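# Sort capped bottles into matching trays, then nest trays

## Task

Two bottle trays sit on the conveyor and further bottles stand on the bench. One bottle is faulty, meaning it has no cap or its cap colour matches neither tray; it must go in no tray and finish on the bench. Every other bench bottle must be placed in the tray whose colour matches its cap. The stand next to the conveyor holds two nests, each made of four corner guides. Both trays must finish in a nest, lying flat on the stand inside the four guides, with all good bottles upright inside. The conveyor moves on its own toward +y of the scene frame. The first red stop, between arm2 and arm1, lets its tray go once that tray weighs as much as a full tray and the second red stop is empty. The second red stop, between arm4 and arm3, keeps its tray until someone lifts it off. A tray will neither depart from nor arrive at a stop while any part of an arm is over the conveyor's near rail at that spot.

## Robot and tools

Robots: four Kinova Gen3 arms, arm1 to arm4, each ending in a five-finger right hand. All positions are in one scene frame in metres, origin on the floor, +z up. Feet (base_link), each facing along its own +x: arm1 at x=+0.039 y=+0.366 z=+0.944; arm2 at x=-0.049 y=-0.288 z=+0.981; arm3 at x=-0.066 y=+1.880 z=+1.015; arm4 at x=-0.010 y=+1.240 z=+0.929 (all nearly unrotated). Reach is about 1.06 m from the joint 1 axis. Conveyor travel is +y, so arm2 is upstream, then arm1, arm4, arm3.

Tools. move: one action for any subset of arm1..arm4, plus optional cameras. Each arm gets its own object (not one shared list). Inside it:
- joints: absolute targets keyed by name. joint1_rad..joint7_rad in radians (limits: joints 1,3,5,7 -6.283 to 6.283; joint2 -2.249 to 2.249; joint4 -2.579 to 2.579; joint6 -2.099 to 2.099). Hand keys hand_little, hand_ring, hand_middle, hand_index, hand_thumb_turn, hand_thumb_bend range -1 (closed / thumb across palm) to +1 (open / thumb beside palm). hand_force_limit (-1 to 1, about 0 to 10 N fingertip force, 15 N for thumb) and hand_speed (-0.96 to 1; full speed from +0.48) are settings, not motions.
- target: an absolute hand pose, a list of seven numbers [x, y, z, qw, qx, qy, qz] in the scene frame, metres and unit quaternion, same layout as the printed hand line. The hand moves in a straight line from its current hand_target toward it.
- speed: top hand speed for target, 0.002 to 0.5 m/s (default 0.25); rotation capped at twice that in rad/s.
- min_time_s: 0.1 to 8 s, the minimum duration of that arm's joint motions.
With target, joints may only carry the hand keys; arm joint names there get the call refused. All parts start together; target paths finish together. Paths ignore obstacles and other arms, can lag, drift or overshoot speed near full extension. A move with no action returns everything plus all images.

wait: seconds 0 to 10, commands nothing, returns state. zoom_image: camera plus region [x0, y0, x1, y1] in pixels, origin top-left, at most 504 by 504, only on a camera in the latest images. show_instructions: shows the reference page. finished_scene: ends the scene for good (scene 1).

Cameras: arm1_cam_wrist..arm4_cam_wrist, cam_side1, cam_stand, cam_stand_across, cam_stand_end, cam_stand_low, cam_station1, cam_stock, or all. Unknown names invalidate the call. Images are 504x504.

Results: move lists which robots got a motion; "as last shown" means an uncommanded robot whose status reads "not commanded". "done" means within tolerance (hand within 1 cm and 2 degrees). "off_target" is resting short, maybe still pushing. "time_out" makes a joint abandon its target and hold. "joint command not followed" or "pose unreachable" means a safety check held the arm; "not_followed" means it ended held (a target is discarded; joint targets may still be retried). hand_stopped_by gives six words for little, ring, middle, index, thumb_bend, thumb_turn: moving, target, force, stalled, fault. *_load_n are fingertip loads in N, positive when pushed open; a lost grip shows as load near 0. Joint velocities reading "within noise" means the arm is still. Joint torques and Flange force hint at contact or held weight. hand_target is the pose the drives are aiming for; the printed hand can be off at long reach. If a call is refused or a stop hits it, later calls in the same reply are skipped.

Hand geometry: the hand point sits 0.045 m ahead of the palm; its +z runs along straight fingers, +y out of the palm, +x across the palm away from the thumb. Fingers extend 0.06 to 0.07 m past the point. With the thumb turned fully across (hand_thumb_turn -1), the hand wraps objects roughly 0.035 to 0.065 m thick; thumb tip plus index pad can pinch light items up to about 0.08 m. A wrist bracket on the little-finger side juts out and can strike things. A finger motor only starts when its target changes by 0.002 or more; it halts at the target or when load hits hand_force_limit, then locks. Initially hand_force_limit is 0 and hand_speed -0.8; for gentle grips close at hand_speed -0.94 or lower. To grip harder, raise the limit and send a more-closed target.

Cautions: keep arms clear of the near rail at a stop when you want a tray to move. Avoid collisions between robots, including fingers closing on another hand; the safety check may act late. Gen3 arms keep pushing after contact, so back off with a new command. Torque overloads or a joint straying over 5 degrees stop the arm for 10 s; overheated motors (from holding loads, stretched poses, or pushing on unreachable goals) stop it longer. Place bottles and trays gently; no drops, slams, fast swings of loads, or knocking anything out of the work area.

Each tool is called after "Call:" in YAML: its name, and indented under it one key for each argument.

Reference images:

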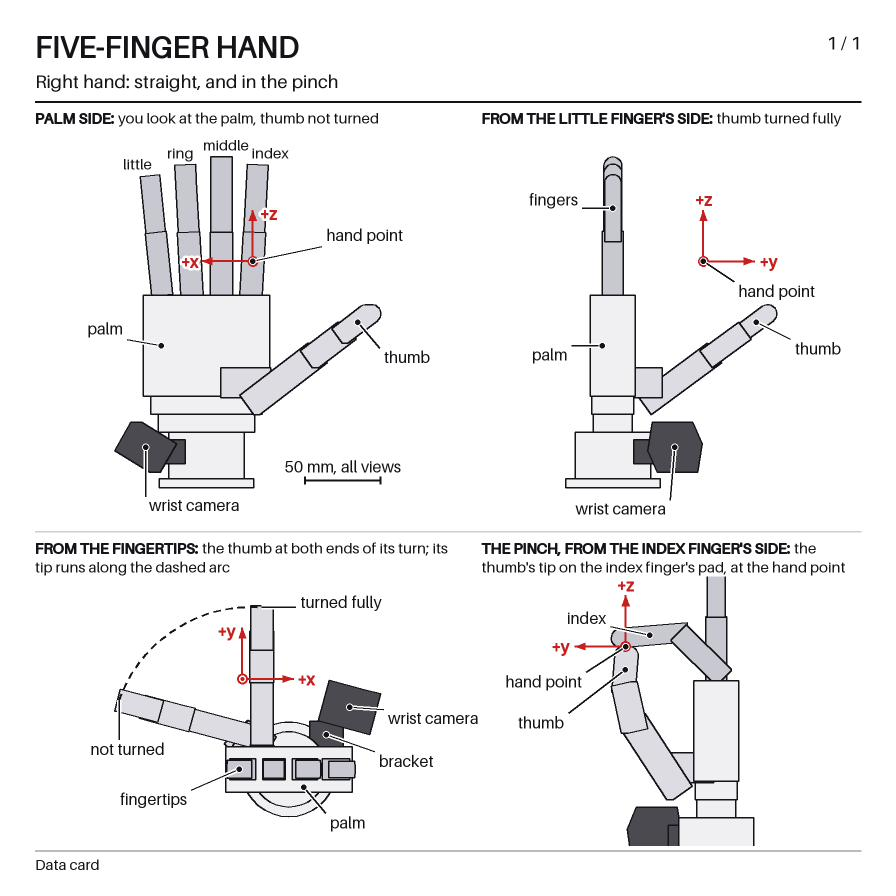

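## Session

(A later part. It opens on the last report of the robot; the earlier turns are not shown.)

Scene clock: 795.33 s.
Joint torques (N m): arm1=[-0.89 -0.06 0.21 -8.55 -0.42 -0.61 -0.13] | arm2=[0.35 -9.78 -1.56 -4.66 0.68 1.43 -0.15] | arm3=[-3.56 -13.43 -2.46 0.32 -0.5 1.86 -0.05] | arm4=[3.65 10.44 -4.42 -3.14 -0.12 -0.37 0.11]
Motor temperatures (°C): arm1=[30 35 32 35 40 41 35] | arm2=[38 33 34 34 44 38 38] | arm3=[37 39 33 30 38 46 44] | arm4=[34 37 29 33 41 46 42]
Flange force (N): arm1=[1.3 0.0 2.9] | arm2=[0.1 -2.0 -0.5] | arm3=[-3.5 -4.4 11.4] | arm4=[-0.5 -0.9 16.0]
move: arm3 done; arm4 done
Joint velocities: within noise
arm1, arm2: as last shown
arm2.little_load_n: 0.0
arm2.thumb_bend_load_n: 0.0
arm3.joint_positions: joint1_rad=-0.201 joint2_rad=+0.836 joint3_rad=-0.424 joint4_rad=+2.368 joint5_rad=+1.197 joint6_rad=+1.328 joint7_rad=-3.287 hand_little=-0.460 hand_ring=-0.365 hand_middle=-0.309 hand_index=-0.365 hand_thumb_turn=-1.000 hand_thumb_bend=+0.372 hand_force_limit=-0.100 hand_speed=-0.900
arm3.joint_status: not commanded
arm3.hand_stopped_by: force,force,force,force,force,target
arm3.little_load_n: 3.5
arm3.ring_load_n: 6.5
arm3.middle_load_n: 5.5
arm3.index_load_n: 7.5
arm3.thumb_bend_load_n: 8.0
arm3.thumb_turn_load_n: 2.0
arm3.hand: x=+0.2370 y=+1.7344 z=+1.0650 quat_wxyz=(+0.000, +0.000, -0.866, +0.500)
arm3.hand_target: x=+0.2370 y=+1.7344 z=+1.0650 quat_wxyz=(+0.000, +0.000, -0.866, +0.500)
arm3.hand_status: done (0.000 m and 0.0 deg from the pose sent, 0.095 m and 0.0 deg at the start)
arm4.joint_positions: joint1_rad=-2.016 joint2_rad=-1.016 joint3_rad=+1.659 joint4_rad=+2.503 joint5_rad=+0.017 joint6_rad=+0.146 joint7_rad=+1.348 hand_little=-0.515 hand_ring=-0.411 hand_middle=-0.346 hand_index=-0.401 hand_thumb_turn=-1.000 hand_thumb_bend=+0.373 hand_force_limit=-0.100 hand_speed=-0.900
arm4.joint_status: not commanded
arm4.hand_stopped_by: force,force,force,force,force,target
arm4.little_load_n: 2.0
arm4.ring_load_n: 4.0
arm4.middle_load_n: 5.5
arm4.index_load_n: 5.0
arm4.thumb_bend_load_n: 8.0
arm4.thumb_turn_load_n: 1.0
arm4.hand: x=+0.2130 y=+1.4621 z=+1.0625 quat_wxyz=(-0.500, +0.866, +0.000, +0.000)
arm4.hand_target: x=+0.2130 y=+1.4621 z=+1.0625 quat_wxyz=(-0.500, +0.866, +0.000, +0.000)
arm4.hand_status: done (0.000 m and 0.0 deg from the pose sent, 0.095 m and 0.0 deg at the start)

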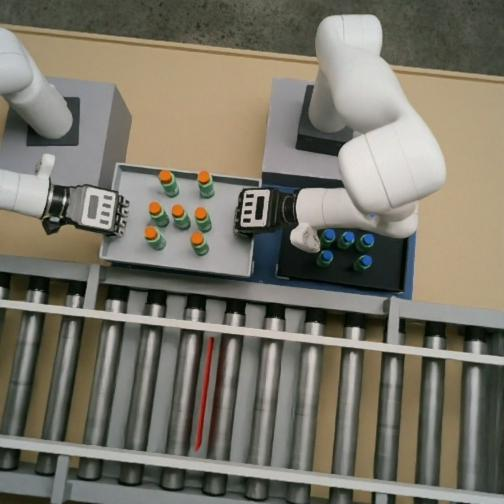

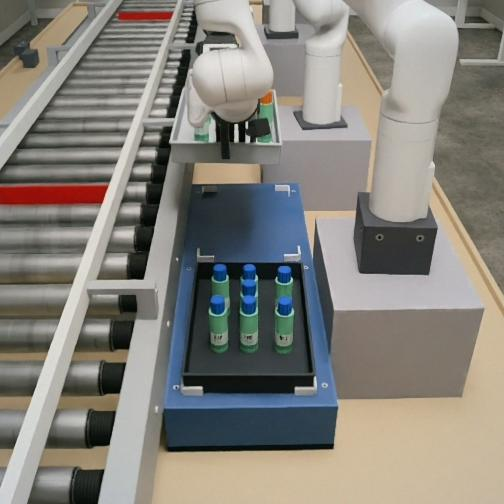

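Call:
move:
  arm3: {"target": [0.226, 1.7338, 1.0, 0, 0, 0.866, -0.5], "speed": 0.08}
  arm4: {"target": [0.202, 1.4625, 0.9975, 0.5, -0.866, 0, 0], "speed": 0.08}

Call:
move:
  arm3: {"target": [0.196, 1.7336, 0.90, 0, 0, 0.866, -0.5], "speed": 0.06}
  arm4: {"target": [0.172, 1.4627, 0.8975, 0.5, -0.866, 0, 0], "speed": 0.06}
  cameras: ["cam_stand", "cam_stand_end", "cam_stand_across", "cam_stand_low"]

Scene clock: 802.90 s.
Joint torques (N m): arm1=[-0.85 -0.02 0.24 -8.64 -0.44 -0.58 -0.15] | arm2=[0.34 -9.71 -1.67 -4.7 0.72 1.46 -0.13] | arm3=[-1.21 -13.88 0.72 3.76 -1.44 3.4 -0.16] | arm4=[1.59 10.59 -6.04 0.75 0.28 -0.39 0.02]
Motor temperatures (°C): arm1=[30 35 32 35 40 41 35] | arm2=[37 33 34 34 44 38 38] | arm3=[37 39 33 30 38 46 44] | arm4=[34 37 29 33 41 46 42]
Flange force (N): arm1=[1.5 0.0 3.4] | arm2=[0.4 -2.1 -0.3] | arm3=[-3.9 0.3 4.4] | arm4=[0.5 2.5 9.1]
move: arm3 done; arm4 done
Joint velocities: within noise
arm1, arm2: as last shown
arm3.joint_positions: joint1_rad=-0.234 joint2_rad=+1.058 joint3_rad=-0.381 joint4_rad=+2.364 joint5_rad=+1.313 joint6_rad=+1.289 joint7_rad=-3.504 hand_little=-0.460 hand_ring=-0.365 hand_middle=-0.309 hand_index=-0.365 hand_thumb_turn=-1.000 hand_thumb_bend=+0.372 hand_force_limit=-0.100 hand_speed=-0.900
arm3.joint_status: not commanded
arm3.hand_stopped_by: force,force,force,force,force,target
arm3.little_load_n: 2.0
arm3.ring_load_n: 4.5
arm3.middle_load_n: 3.0
arm3.index_load_n: 5.0
arm3.thumb_bend_load_n: 10.0
arm3.thumb_turn_load_n: 2.5
arm3.hand: x=+0.2260 y=+1.7338 z=+1.0000 quat_wxyz=(+0.000, +0.000, -0.866, +0.500)
arm3.hand_target: x=+0.2260 y=+1.7338 z=+1.0000 quat_wxyz=(+0.000, +0.000, -0.866, +0.500)
arm3.hand_status: done (0.000 m and 0.0 deg from the pose sent, 0.066 m and 0.0 deg at the start)
arm4.joint_positions: joint1_rad=-2.130 joint2_rad=-1.158 joint3_rad=+1.916 joint4_rad=+2.560 joint5_rad=+0.138 joint6_rad=-0.041 joint7_rad=+1.461 hand_little=-0.515 hand_ring=-0.411 hand_middle=-0.346 hand_index=-0.401 hand_thumb_turn=-1.000 hand_thumb_bend=+0.373 hand_force_limit=-0.100 hand_speed=-0.900
arm4.joint_status: not commanded
arm4.hand_stopped_by: force,force,force,force,force,target
arm4.little_load_n: 1.0
arm4.ring_load_n: 3.0
arm4.middle_load_n: 3.5
arm4.index_load_n: 3.5
arm4.thumb_bend_load_n: 9.5
arm4.thumb_turn_load_n: 0.5
arm4.hand: x=+0.2020 y=+1.4625 z=+0.9975 quat_wxyz=(-0.500, +0.866, +0.000, +0.000)
arm4.hand_target: x=+0.2020 y=+1.4625 z=+0.9975 quat_wxyz=(-0.500, +0.866, +0.000, +0.000)
arm4.hand_status: done (0.000 m and 0.0 deg from the pose sent, 0.066 m and 0.0 deg at the start)
pictures: none

Scene clock: 805.17 s.
Joint torques (N m): arm1=[-0.91 -0.05 0.19 -8.61 -0.42 -0.58 -0.17] | arm2=[0.36 -9.69 -1.64 -4.7 0.72 1.48 -0.11] | arm3=[-0.27 -13.45 2.72 6.55 -2.65 3.65 -0.26] | arm4=[0.68 10.24 -6.47 7.6 1.31 0.61 -0.13]
Motor temperatures (°C): arm1=[30 35 32 35 40 41 35] | arm2=[37 33 34 34 44 38 38] | arm3=[37 39 33 30 38 46 44] | arm4=[34 37 29 33 41 46 42]
Flange force (N): arm1=[1.4 -0.1 3.3] | arm2=[0.5 -2.0 -0.4] | arm3=[-4.5 3.2 1.0] | arm4=[2.1 4.1 6.1]
move: arm3 done; arm4 done
Joint velocities: within noise
arm1, arm2: as last shown
arm2.middle_load_n: -0.5
arm3.joint_positions: joint1_rad=-0.284 joint2_rad=+1.396 joint3_rad=-0.325 joint4_rad=+2.300 joint5_rad=+1.475 joint6_rad=+1.263 joint7_rad=-3.785 hand_little=-0.460 hand_ring=-0.365 hand_middle=-0.309 hand_index=-0.365 hand_thumb_turn=-1.000 hand_thumb_bend=+0.373 hand_force_limit=-0.100 hand_speed=-0.900
arm3.joint_status: not commanded
arm3.hand_stopped_by: force,force,force,force,force,target
arm3.little_load_n: 0.0
arm3.ring_load_n: 0.0
arm3.middle_load_n: 3.0
arm3.index_load_n: 4.5
arm3.thumb_bend_load_n: 14.5
arm3.thumb_turn_load_n: 2.5
arm3.hand: x=+0.1960 y=+1.7336 z=+0.9000 quat_wxyz=(+0.000, +0.000, -0.866, +0.500)
arm3.hand_target: x=+0.1960 y=+1.7336 z=+0.9000 quat_wxyz=(+0.000, +0.000, -0.866, +0.500)
arm3.hand_status: done (0.000 m and 0.0 deg from the pose sent, 0.104 m and 0.0 deg at the start)
arm4.joint_positions: joint1_rad=-2.236 joint2_rad=-1.449 joint3_rad=+2.293 joint4_rad=+2.574 joint5_rad=+0.320 joint6_rad=-0.291 joint7_rad=+1.680 hand_little=-0.515 hand_ring=-0.411 hand_middle=-0.346 hand_index=-0.402 hand_thumb_turn=-1.000 hand_thumb_bend=+0.373 hand_force_limit=-0.100 hand_speed=-0.900
arm4.joint_status: not commanded
arm4.hand_stopped_by: force,force,force,force,force,target
arm4.little_load_n: 0.0
arm4.ring_load_n: 1.5
arm4.middle_load_n: 1.5
arm4.index_load_n: 0.0
arm4.thumb_bend_load_n: 13.0
arm4.thumb_turn_load_n: 0.0
arm4.hand: x=+0.1721 y=+1.4627 z=+0.8975 quat_wxyz=(-0.500, +0.866, +0.000, +0.000)
arm4.hand_target: x=+0.1720 y=+1.4627 z=+0.8975 quat_wxyz=(-0.500, +0.866, +0.000, +0.000)
arm4.hand_status: done (0.000 m and 0.0 deg from the pose sent, 0.104 m and 0.0 deg at the start; a joint's target at an end of its range on 38 of 68 steps)
pictures: cam_stand, cam_stand_across, cam_stand_end, cam_stand_low

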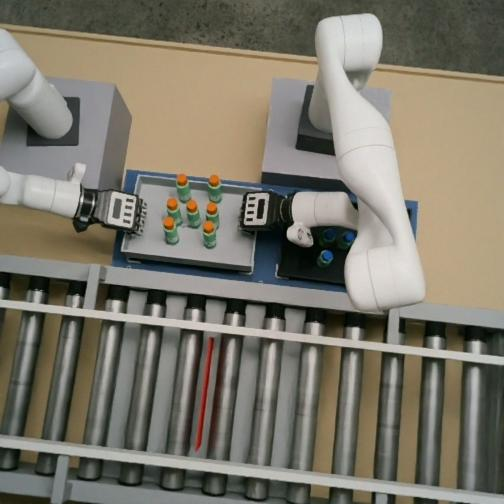

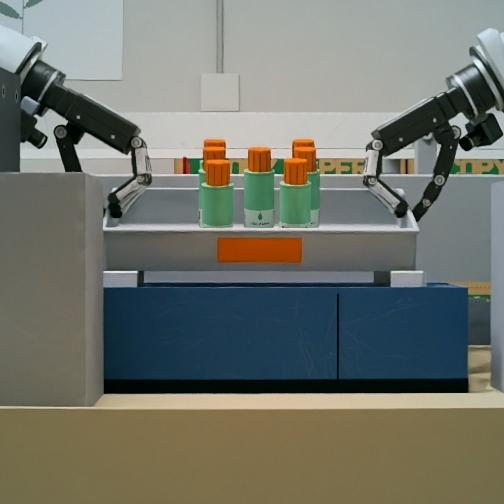

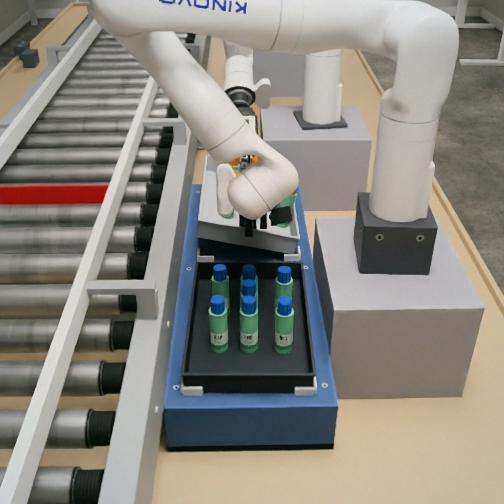

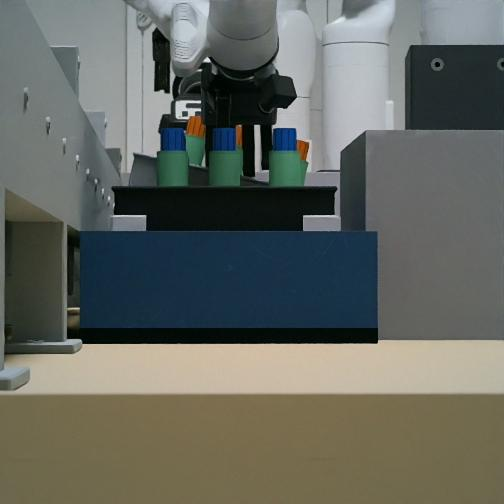

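Call:
zoom_image:
  camera: "cam_stand_low"
  region: [100, 80, 350, 250]

Call:
zoom_image:
  camera: "cam_stand_end"
  region: [170, 120, 340, 280]

Call:
zoom_image:
  camera: "cam_stand"
  region: [90, 150, 320, 300]

Call:
zoom_image:
  camera: "cam_stand_across"
  region: [90, 110, 460, 300]

Scaled by 2.016 from the camera's image (finer frame: 720x720).

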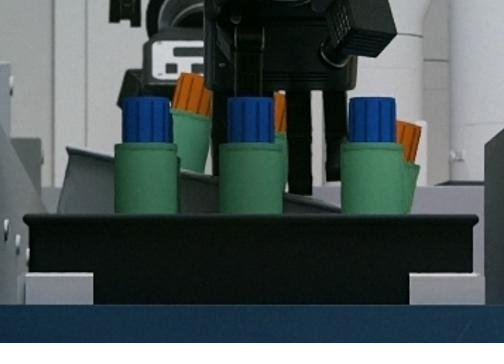

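Scaled by 2.965 from the camera's image (finer frame: 720x720).

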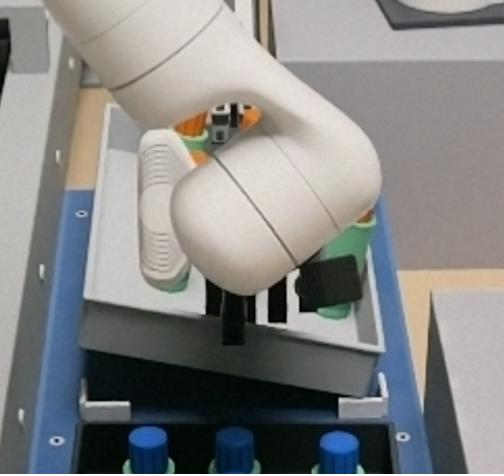

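Scaled by 2.191 from the camera's image (finer frame: 720x720).

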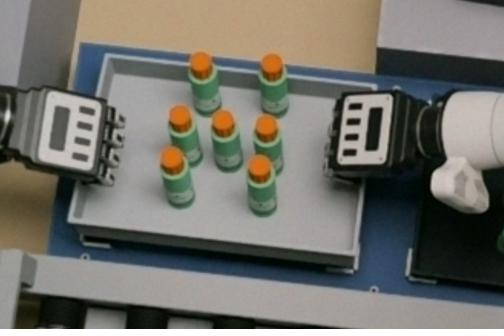

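Scaled by 1.362 from the camera's image (finer frame: 720x720).

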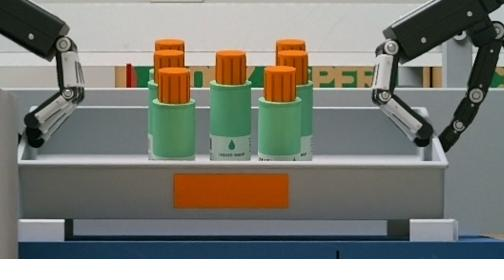

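Call:
zoom_image:
  camera: "cam_stand_low"
  region: [120, 110, 200, 190]

Call:
zoom_image:
  camera: "cam_stand_low"
  region: [230, 110, 350, 200]

Scaled by 6.300 from the camera's image (finer frame: 720x720).

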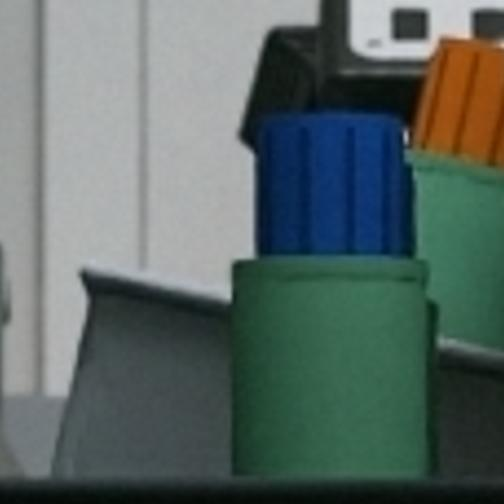

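Scaled by 4.200 from the camera's image (finer frame: 720x720).

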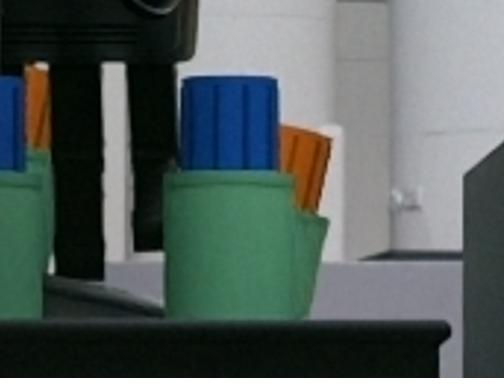

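Call:
move:
  arm3: {"target": [0.196, 1.734, 0.8986, -0.04533, -0.02617, 0.86484, -0.49931], "speed": 0.05}
  arm4: {"target": [0.172, 1.4624, 0.8989, 0.49931, -0.86484, 0.02617, 0.04533], "speed": 0.05}
  cameras: ["cam_stand", "cam_stand_low", "cam_stand_across"]

Call:
zoom_image:
  camera: "cam_stand_low"
  region: [100, 80, 350, 250]

Scene clock: 828.53 s.
Joint torques (N m): arm1=[-0.9 -0.05 0.22 -8.62 -0.48 -0.63 -0.16] | arm2=[0.37 -9.7 -1.6 -4.62 0.72 1.46 -0.11] | arm3=[-1.39 -14.22 0.74 5.49 -1.87 3.1 -0.16] | arm4=[1.69 11.47 -5.83 6.5 0.42 0.72 -0.2]
Motor temperatures (°C): arm1=[30 35 32 35 40 41 35] | arm2=[37 33 34 34 44 38 38] | arm3=[37 38 33 30 38 46 44] | arm4=[34 37 29 33 41 46 42]
Flange force (N): arm1=[1.4 -0.1 3.1] | arm2=[0.3 -2.0 -0.6] | arm3=[-4.8 0.9 4.5] | arm4=[2.3 2.4 9.6]
move: arm3 done; arm4 done
Joint velocities: within noise
arm1, arm2: as last shown
arm1.thumb_bend_load_n: -0.5
arm2.middle_load_n: 0.0
arm3.joint_positions: joint1_rad=-0.252 joint2_rad=+1.364 joint3_rad=-0.329 joint4_rad=+2.246 joint5_rad=+1.416 joint6_rad=+1.259 joint7_rad=-3.584 hand_little=-0.460 hand_ring=-0.365 hand_middle=-0.309 hand_index=-0.365 hand_thumb_turn=-1.000 hand_thumb_bend=+0.373 hand_force_limit=-0.100 hand_speed=-0.900
arm3.joint_status: not commanded
arm3.hand_stopped_by: force,force,force,force,force,target
arm3.little_load_n: 0.0
arm3.ring_load_n: 0.0
arm3.middle_load_n: 4.0
arm3.index_load_n: 5.5
arm3.thumb_bend_load_n: 14.5
arm3.thumb_turn_load_n: 3.5
arm3.hand: x=+0.1960 y=+1.7340 z=+0.8986 quat_wxyz=(+0.045, +0.026, -0.865, +0.499)
arm3.hand_target: x=+0.1960 y=+1.7340 z=+0.8986 quat_wxyz=(+0.045, +0.026, -0.865, +0.499)
arm3.hand_status: done (0.000 m and 0.0 deg from the pose sent, 0.001 m and 6.0 deg at the start)
arm4.joint_positions: joint1_rad=-2.219 joint2_rad=-1.441 joint3_rad=+2.251 joint4_rad=+2.507 joint5_rad=+0.269 joint6_rad=-0.149 joint7_rad=+1.609 hand_little=-0.515 hand_ring=-0.411 hand_middle=-0.346 hand_index=-0.402 hand_thumb_turn=-1.000 hand_thumb_bend=+0.373 hand_force_limit=-0.100 hand_speed=-0.900
arm4.joint_status: not commanded
arm4.hand_stopped_by: force,force,force,force,force,target
arm4.little_load_n: 0.5
arm4.ring_load_n: 1.5
arm4.middle_load_n: 2.0
arm4.index_load_n: 0.0
arm4.thumb_bend_load_n: 12.5
arm4.thumb_turn_load_n: 0.0
arm4.hand: x=+0.1720 y=+1.4624 z=+0.8989 quat_wxyz=(-0.499, +0.865, -0.026, -0.045)
arm4.hand_target: x=+0.1720 y=+1.4624 z=+0.8989 quat_wxyz=(-0.499, +0.865, -0.026, -0.045)
arm4.hand_status: done (0.000 m and 0.0 deg from the pose sent, 0.001 m and 6.0 deg at the start)
pictures: cam_stand, cam_stand_across, cam_stand_low

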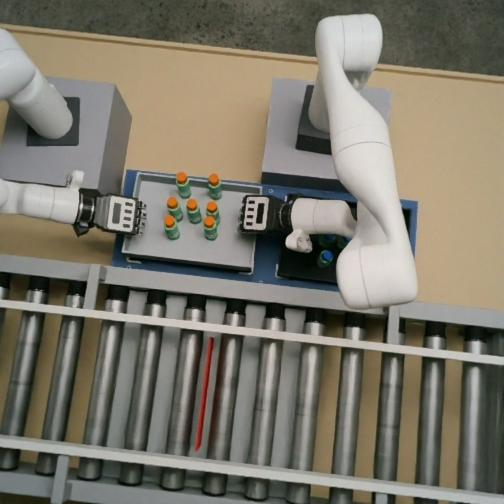

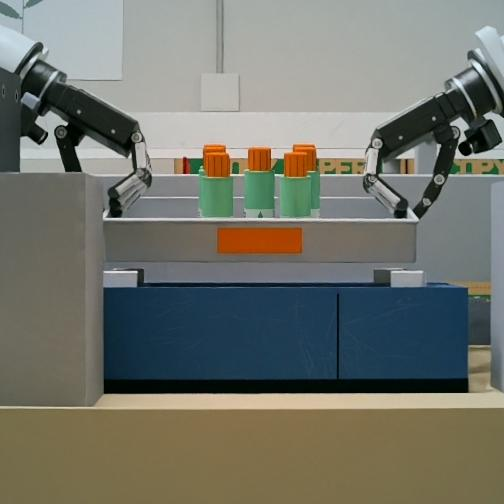

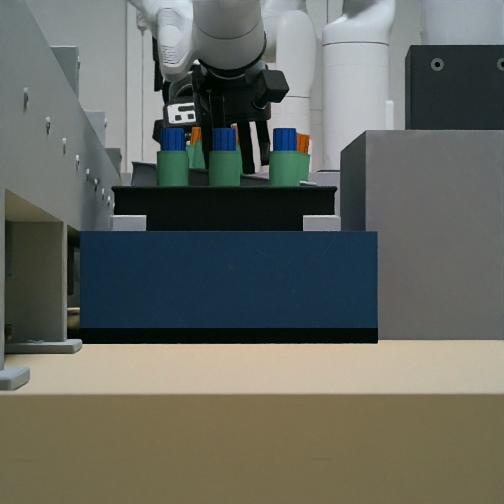

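Scaled by 2.016 from the camera's image (finer frame: 720x720).

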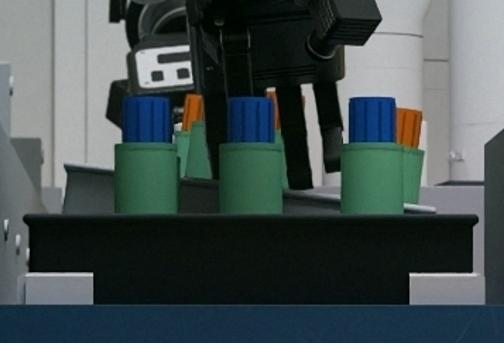

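Call:
move:
  arm3: {"target": [0.1957, 1.734, 0.8972, -0.09428, -0.05443, 0.86088, -0.49703], "speed": 0.05}
  arm4: {"target": [0.1723, 1.4624, 0.9003, 0.49703, -0.86088, 0.05443, 0.09428], "speed": 0.05}
  cameras: ["cam_stand", "cam_stand_low", "cam_stand_across"]

Call:
zoom_image:
  camera: "cam_stand_low"
  region: [100, 80, 350, 250]

Call:
zoom_image:
  camera: "cam_stand_across"
  region: [90, 110, 460, 300]

Call:
zoom_image:
  camera: "cam_stand"
  region: [100, 150, 280, 290]

Scene clock: 832.40 s.
Joint torques (N m): arm1=[-0.86 -0.09 0.21 -8.62 -0.43 -0.59 -0.15] | arm2=[0.3 -9.72 -1.58 -4.78 0.71 1.46 -0.14] | arm3=[-1.48 -14.69 0.34 4.9 -1.64 3.09 0.03] | arm4=[1.73 11.85 -6.07 5.95 -0.16 0.97 -0.25]
Motor temperatures (°C): arm1=[30 35 32 35 40 41 35] | arm2=[37 33 34 34 44 38 38] | arm3=[37 38 33 30 38 46 44] | arm4=[34 37 29 33 41 46 42]
Flange force (N): arm1=[1.3 0.0 3.2] | arm2=[0.6 -2.1 -0.2] | arm3=[-4.1 0.4 4.7] | arm4=[3.3 2.4 9.0]
move: arm3 done; arm4 done
Joint velocities: within noise
arm1, arm2: as last shown
arm1.thumb_bend_load_n: 0.0
arm3.joint_positions: joint1_rad=-0.218 joint2_rad=+1.345 joint3_rad=-0.334 joint4_rad=+2.182 joint5_rad=+1.352 joint6_rad=+1.270 joint7_rad=-3.375 hand_little=-0.460 hand_ring=-0.365 hand_middle=-0.309 hand_index=-0.365 hand_thumb_turn=-1.000 hand_thumb_bend=+0.373 hand_force_limit=-0.100 hand_speed=-0.900
arm3.joint_status: not commanded
arm3.hand_stopped_by: force,force,force,force,force,target
arm3.little_load_n: 0.0
arm3.ring_load_n: 0.0
arm3.middle_load_n: 4.5
arm3.index_load_n: 5.0
arm3.thumb_bend_load_n: 15.0
arm3.thumb_turn_load_n: 3.5
arm3.hand: x=+0.1957 y=+1.7340 z=+0.8972 quat_wxyz=(+0.094, +0.054, -0.861, +0.497)
arm3.hand_target: x=+0.1957 y=+1.7340 z=+0.8972 quat_wxyz=(+0.094, +0.054, -0.861, +0.497)
arm3.hand_status: done (0.000 m and 0.0 deg from the pose sent, 0.001 m and 6.5 deg at the start)
arm4.joint_positions: joint1_rad=-2.212 joint2_rad=-1.443 joint3_rad=+2.222 joint4_rad=+2.432 joint5_rad=+0.214 joint6_rad=-0.010 joint7_rad=+1.549 hand_little=-0.515 hand_ring=-0.411 hand_middle=-0.346 hand_index=-0.402 hand_thumb_turn=-1.000 hand_thumb_bend=+0.373 hand_force_limit=-0.100 hand_speed=-0.900
arm4.joint_status: not commanded
arm4.hand_stopped_by: force,force,force,force,force,target
arm4.little_load_n: 1.0
arm4.ring_load_n: 2.0
arm4.middle_load_n: 2.5
arm4.index_load_n: 0.0
arm4.thumb_bend_load_n: 12.5
arm4.thumb_turn_load_n: 0.0
arm4.hand: x=+0.1723 y=+1.4624 z=+0.9003 quat_wxyz=(-0.497, +0.861, -0.054, -0.094)
arm4.hand_target: x=+0.1723 y=+1.4624 z=+0.9003 quat_wxyz=(-0.497, +0.861, -0.054, -0.094)
arm4.hand_status: done (0.000 m and 0.0 deg from the pose sent, 0.001 m and 6.5 deg at the start)
pictures: cam_stand, cam_stand_across, cam_stand_low

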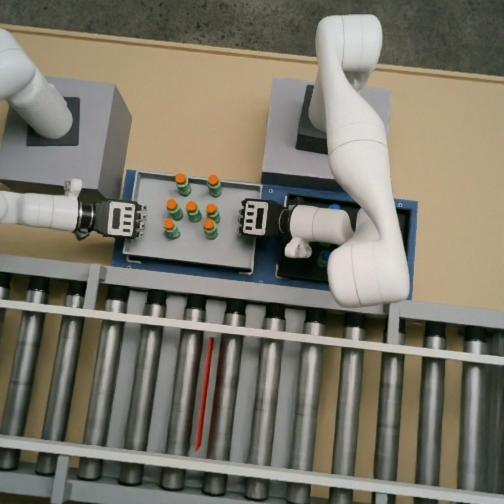

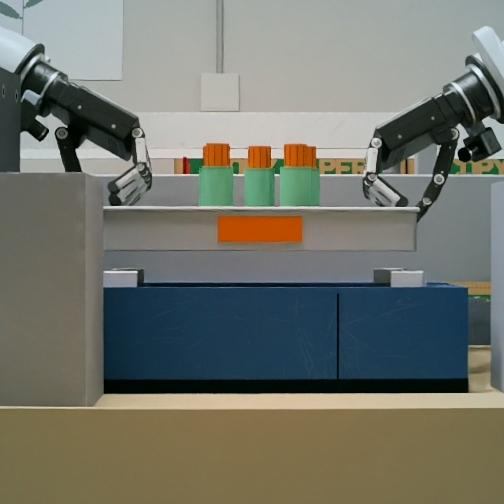

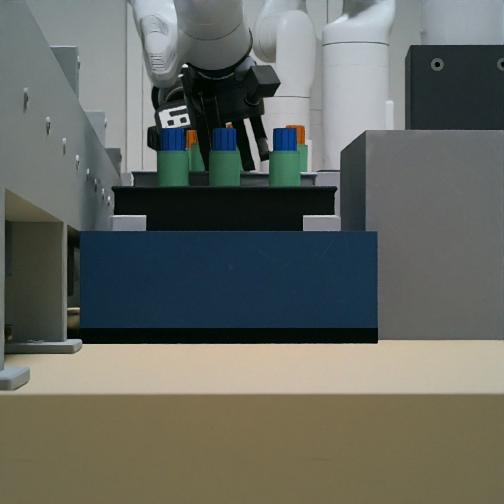

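Scaled by 2.016 from the camera's image (finer frame: 720x720).

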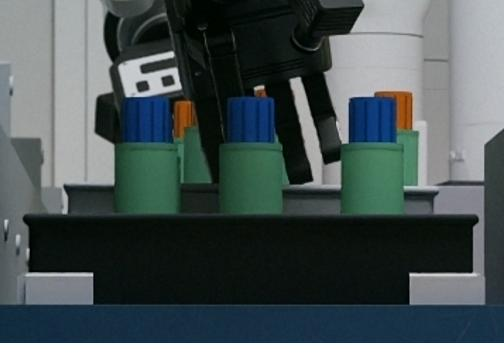

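Scaled by 1.362 from the camera's image (finer frame: 720x720).

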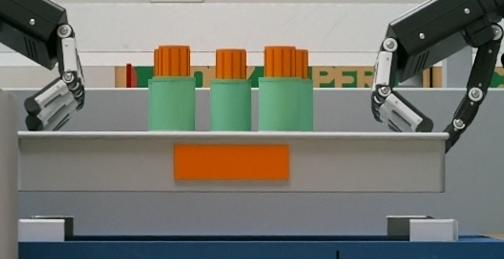

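Scaled by 2.800 from the camera's image (finer frame: 720x720).

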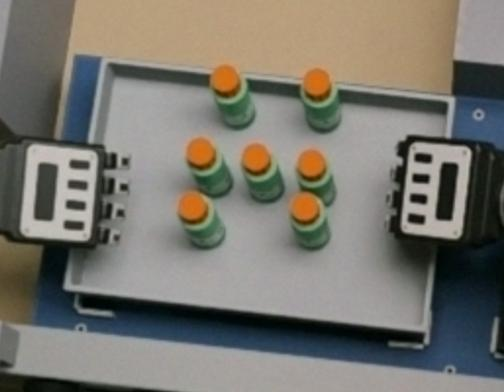

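Call:
zoom_image:
  camera: "cam_stand"
  region: [110, 160, 190, 240]

Call:
zoom_image:
  camera: "cam_stand"
  region: [110, 220, 190, 300]

Call:
zoom_image:
  camera: "cam_stand"
  region: [210, 160, 290, 240]

Call:
zoom_image:
  camera: "cam_stand"
  region: [210, 220, 290, 300]

Scaled by 6.300 from the camera's image (finer frame: 720x720).

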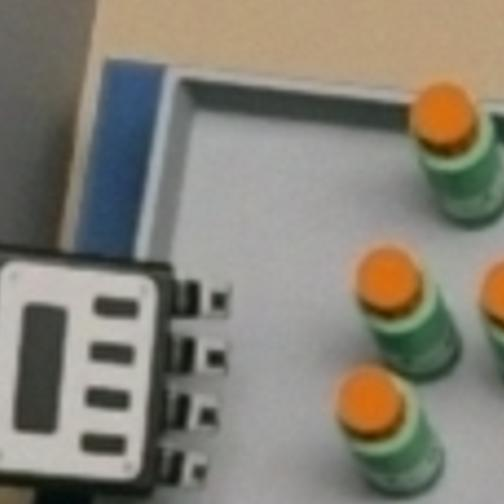

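Scaled by 6.300 from the camera's image (finer frame: 720x720).

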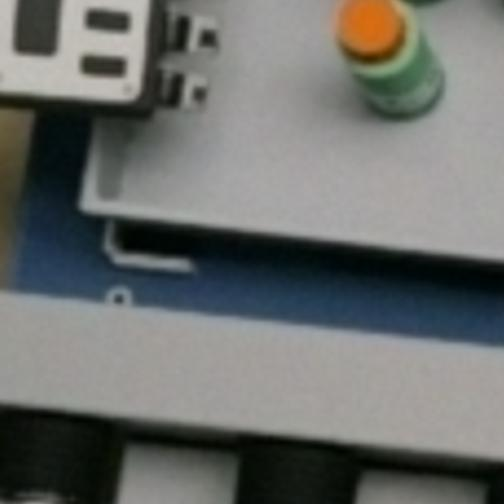

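Scaled by 6.300 from the camera's image (finer frame: 720x720).

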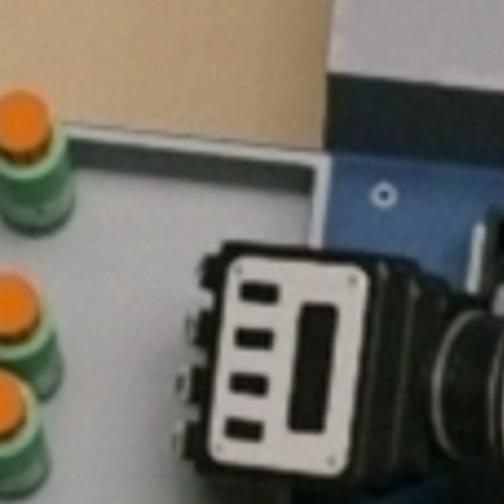

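Scaled by 6.300 from the camera's image (finer frame: 720x720).

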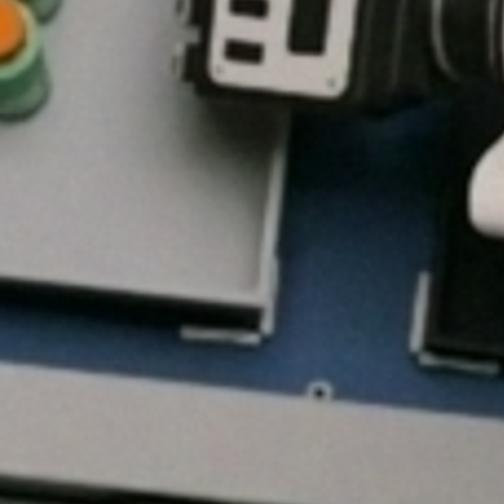

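Call:
zoom_image:
  camera: "cam_stand_across"
  region: [350, 130, 450, 230]

Call:
zoom_image:
  camera: "cam_stand_across"
  region: [80, 130, 180, 230]

Scaled by 5.040 from the camera's image (finer frame: 720x720).

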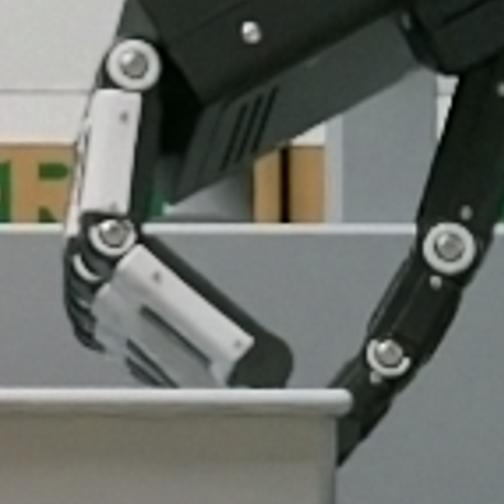

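Scaled by 5.040 from the camera's image (finer frame: 720x720).

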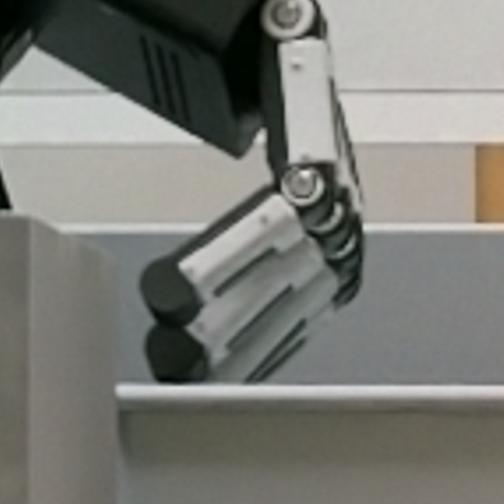

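Call:
zoom_image:
  camera: "cam_stand"
  region: [230, 250, 270, 290]

Call:
zoom_image:
  camera: "cam_stand"
  region: [110, 240, 150, 280]

Scaled by 12.600 from the camera's image (finer frame: 720x720).

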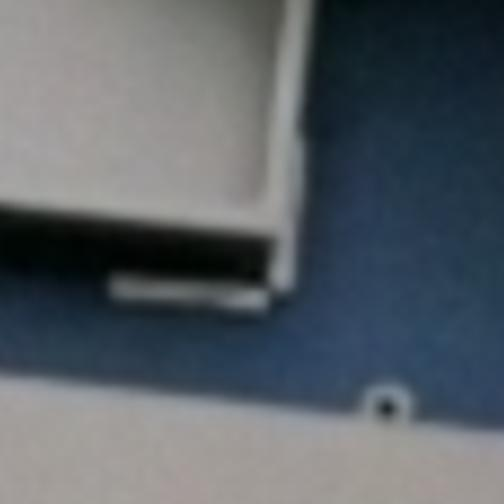

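Scaled by 12.600 from the camera's image (finer frame: 720x720).

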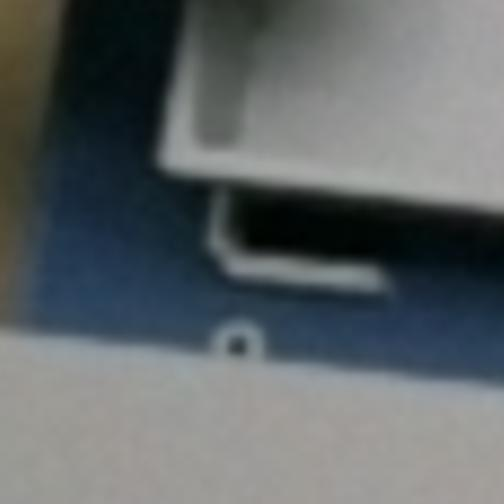

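Call:
zoom_image:
  camera: "cam_stand"
  region: [260, 260, 320, 320]

Call:
zoom_image:
  camera: "cam_stand"
  region: [370, 250, 430, 310]

Call:
zoom_image:
  camera: "cam_stand"
  region: [370, 180, 430, 240]

Call:
zoom_image:
  camera: "cam_stand"
  region: [240, 170, 300, 230]

Scaled by 8.400 from the camera's image (finer frame: 720x720).

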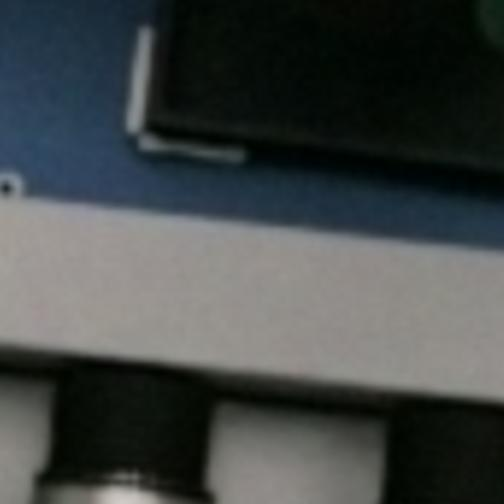

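Scaled by 8.400 from the camera's image (finer frame: 720x720).

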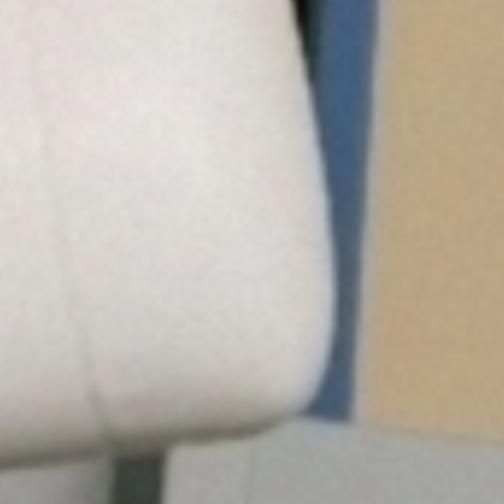

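Scaled by 8.400 from the camera's image (finer frame: 720x720).

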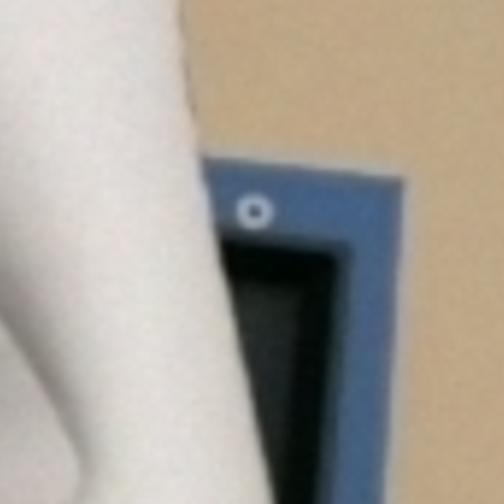

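Scaled by 8.400 from the camera's image (finer frame: 720x720).

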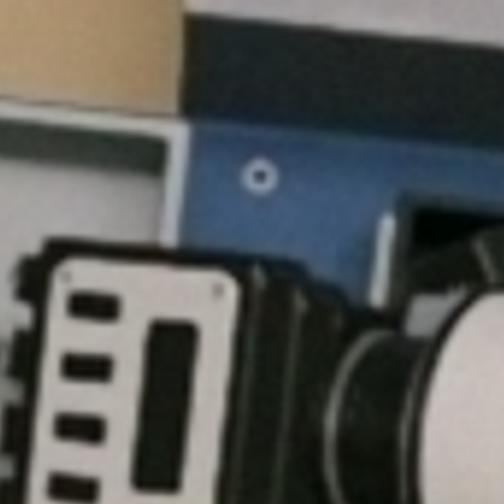

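Call:
move:
  arm3: {"target": [0.1977, 1.7322, 0.8972, -0.08906, -0.06347, 0.86026, -0.49799], "speed": 0.03}
  arm4: {"target": [0.18, 1.4602, 0.9003, 0.49601, -0.8614, 0.04539, 0.09949], "speed": 0.03}
  cameras: ["cam_stand", "cam_stand_low", "cam_stand_across", "cam_stand_end"]

Call:
zoom_image:
  camera: "cam_stand"
  region: [110, 240, 150, 280]

Call:
zoom_image:
  camera: "cam_stand"
  region: [230, 250, 270, 290]

Call:
zoom_image:
  camera: "cam_stand_end"
  region: [180, 160, 320, 280]

Call:
zoom_image:
  camera: "cam_stand_across"
  region: [90, 180, 290, 300]

Call:
zoom_image:
  camera: "cam_stand_across"
  region: [260, 180, 460, 300]

Scene clock: 887.83 s.
Joint torques (N m): arm1=[-0.87 -0.1 0.24 -8.59 -0.43 -0.57 -0.18] | arm2=[0.34 -9.69 -1.58 -4.7 0.69 1.49 -0.15] | arm3=[-1.37 -14.63 0.61 5.12 -1.69 3.2 0] | arm4=[1.72 12.05 -6.36 5.58 -0.4 0.89 -0.27]
Motor temperatures (°C): arm1=[30 35 32 35 40 41 35] | arm2=[37 33 34 34 43 38 38] | arm3=[37 38 32 30 38 46 44] | arm4=[34 36 29 33 41 46 42]
Flange force (N): arm1=[1.2 0.0 3.1] | arm2=[0.4 -2.2 -0.3] | arm3=[-4.5 0.7 4.4] | arm4=[3.7 2.8 8.4]
move: arm3 done; arm4 done
Joint velocities: within noise
arm1, arm2: as last shown
arm3.joint_positions: joint1_rad=-0.222 joint2_rad=+1.347 joint3_rad=-0.329 joint4_rad=+2.192 joint5_rad=+1.373 joint6_rad=+1.271 joint7_rad=-3.382 hand_little=-0.460 hand_ring=-0.365 hand_middle=-0.309 hand_index=-0.365 hand_thumb_turn=-1.000 hand_thumb_bend=+0.373 hand_force_limit=-0.100 hand_speed=-0.900
arm3.joint_status: not commanded
arm3.hand_stopped_by: force,force,force,force,force,target
arm3.little_load_n: 0.0
arm3.ring_load_n: 0.0
arm3.middle_load_n: 4.0
arm3.index_load_n: 5.0
arm3.thumb_bend_load_n: 14.5
arm3.thumb_turn_load_n: 3.5
arm3.hand: x=+0.1977 y=+1.7322 z=+0.8972 quat_wxyz=(+0.089, +0.063, -0.860, +0.498)
arm3.hand_target: x=+0.1977 y=+1.7322 z=+0.8972 quat_wxyz=(+0.089, +0.063, -0.860, +0.498)
arm3.hand_status: done (0.000 m and 0.0 deg from the pose sent, 0.003 m and 1.2 deg at the start)
arm4.joint_positions: joint1_rad=-2.210 joint2_rad=-1.434 joint3_rad=+2.206 joint4_rad=+2.394 joint5_rad=+0.211 joint6_rad=+0.052 joint7_rad=+1.546 hand_little=-0.515 hand_ring=-0.411 hand_middle=-0.346 hand_index=-0.402 hand_thumb_turn=-1.000 hand_thumb_bend=+0.373 hand_force_limit=-0.100 hand_speed=-0.900
arm4.joint_status: not commanded
arm4.hand_stopped_by: force,force,force,force,force,target
arm4.little_load_n: 1.0
arm4.ring_load_n: 2.0
arm4.middle_load_n: 3.0
arm4.index_load_n: 0.0
arm4.thumb_bend_load_n: 12.5
arm4.thumb_turn_load_n: 0.0
arm4.hand: x=+0.1800 y=+1.4602 z=+0.9003 quat_wxyz=(-0.496, +0.861, -0.045, -0.099)
arm4.hand_target: x=+0.1800 y=+1.4602 z=+0.9003 quat_wxyz=(-0.496, +0.861, -0.045, -0.099)
arm4.hand_status: done (0.000 m and 0.0 deg from the pose sent, 0.008 m and 1.2 deg at the start)
pictures: cam_stand, cam_stand_across, cam_stand_end, cam_stand_low

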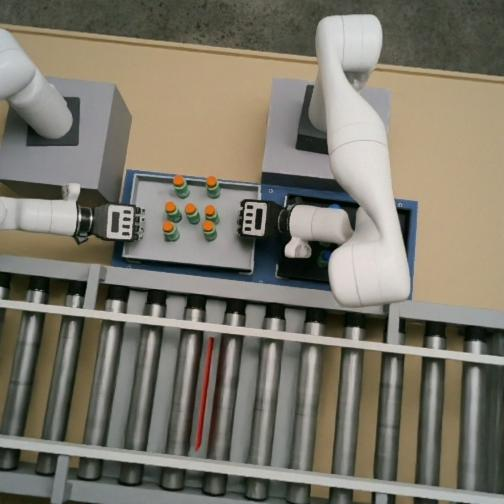

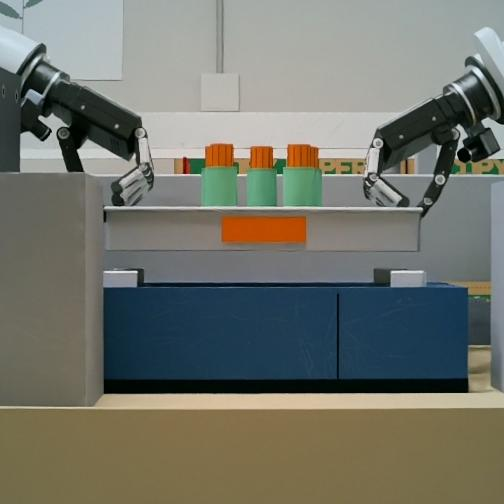

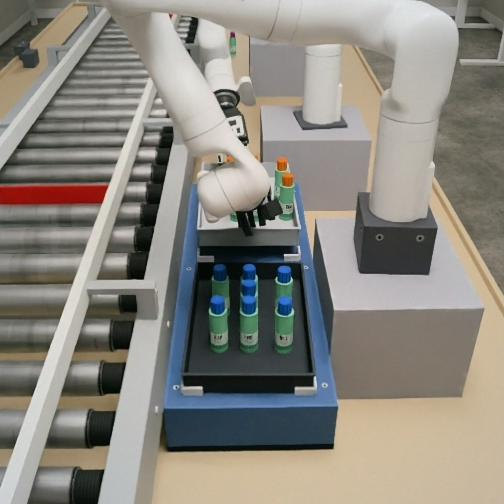

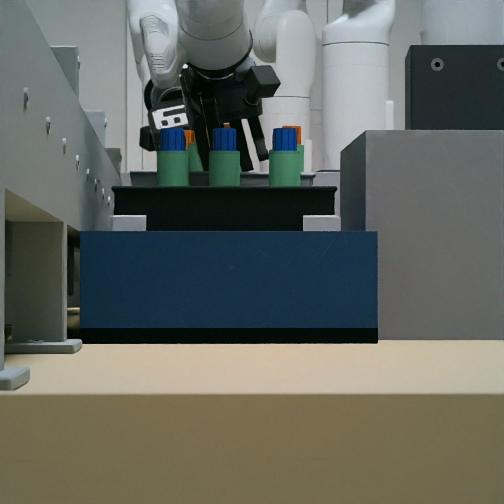

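Scaled by 12.600 from the camera's image (finer frame: 720x720).

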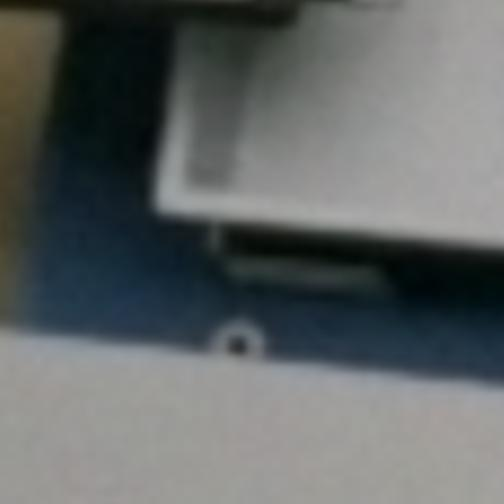

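Scaled by 12.600 from the camera's image (finer frame: 720x720).

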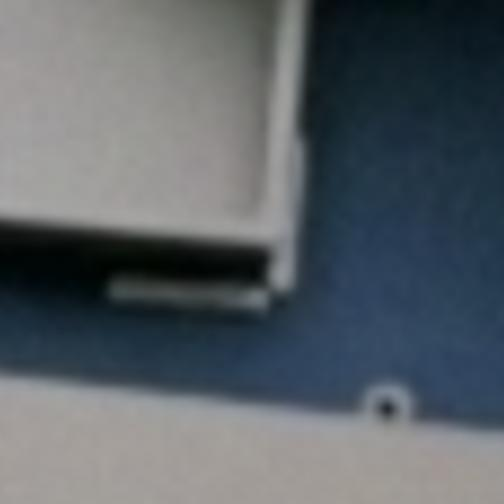

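Scaled by 3.600 from the camera's image (finer frame: 720x720).

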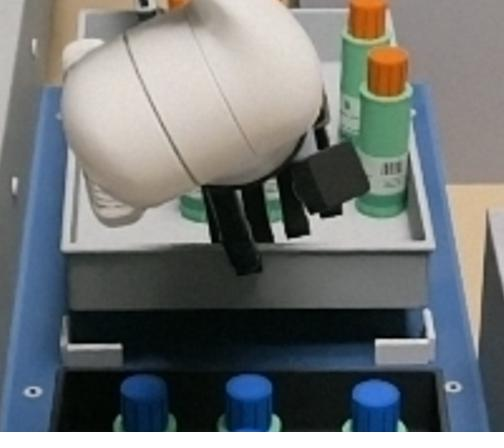

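Scaled by 2.520 from the camera's image (finer frame: 720x720).

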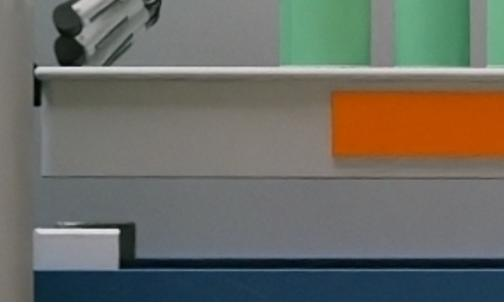

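Scaled by 2.520 from the camera's image (finer frame: 720x720).

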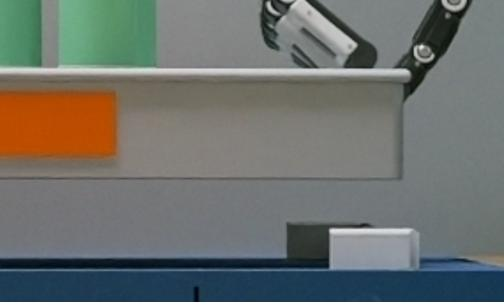

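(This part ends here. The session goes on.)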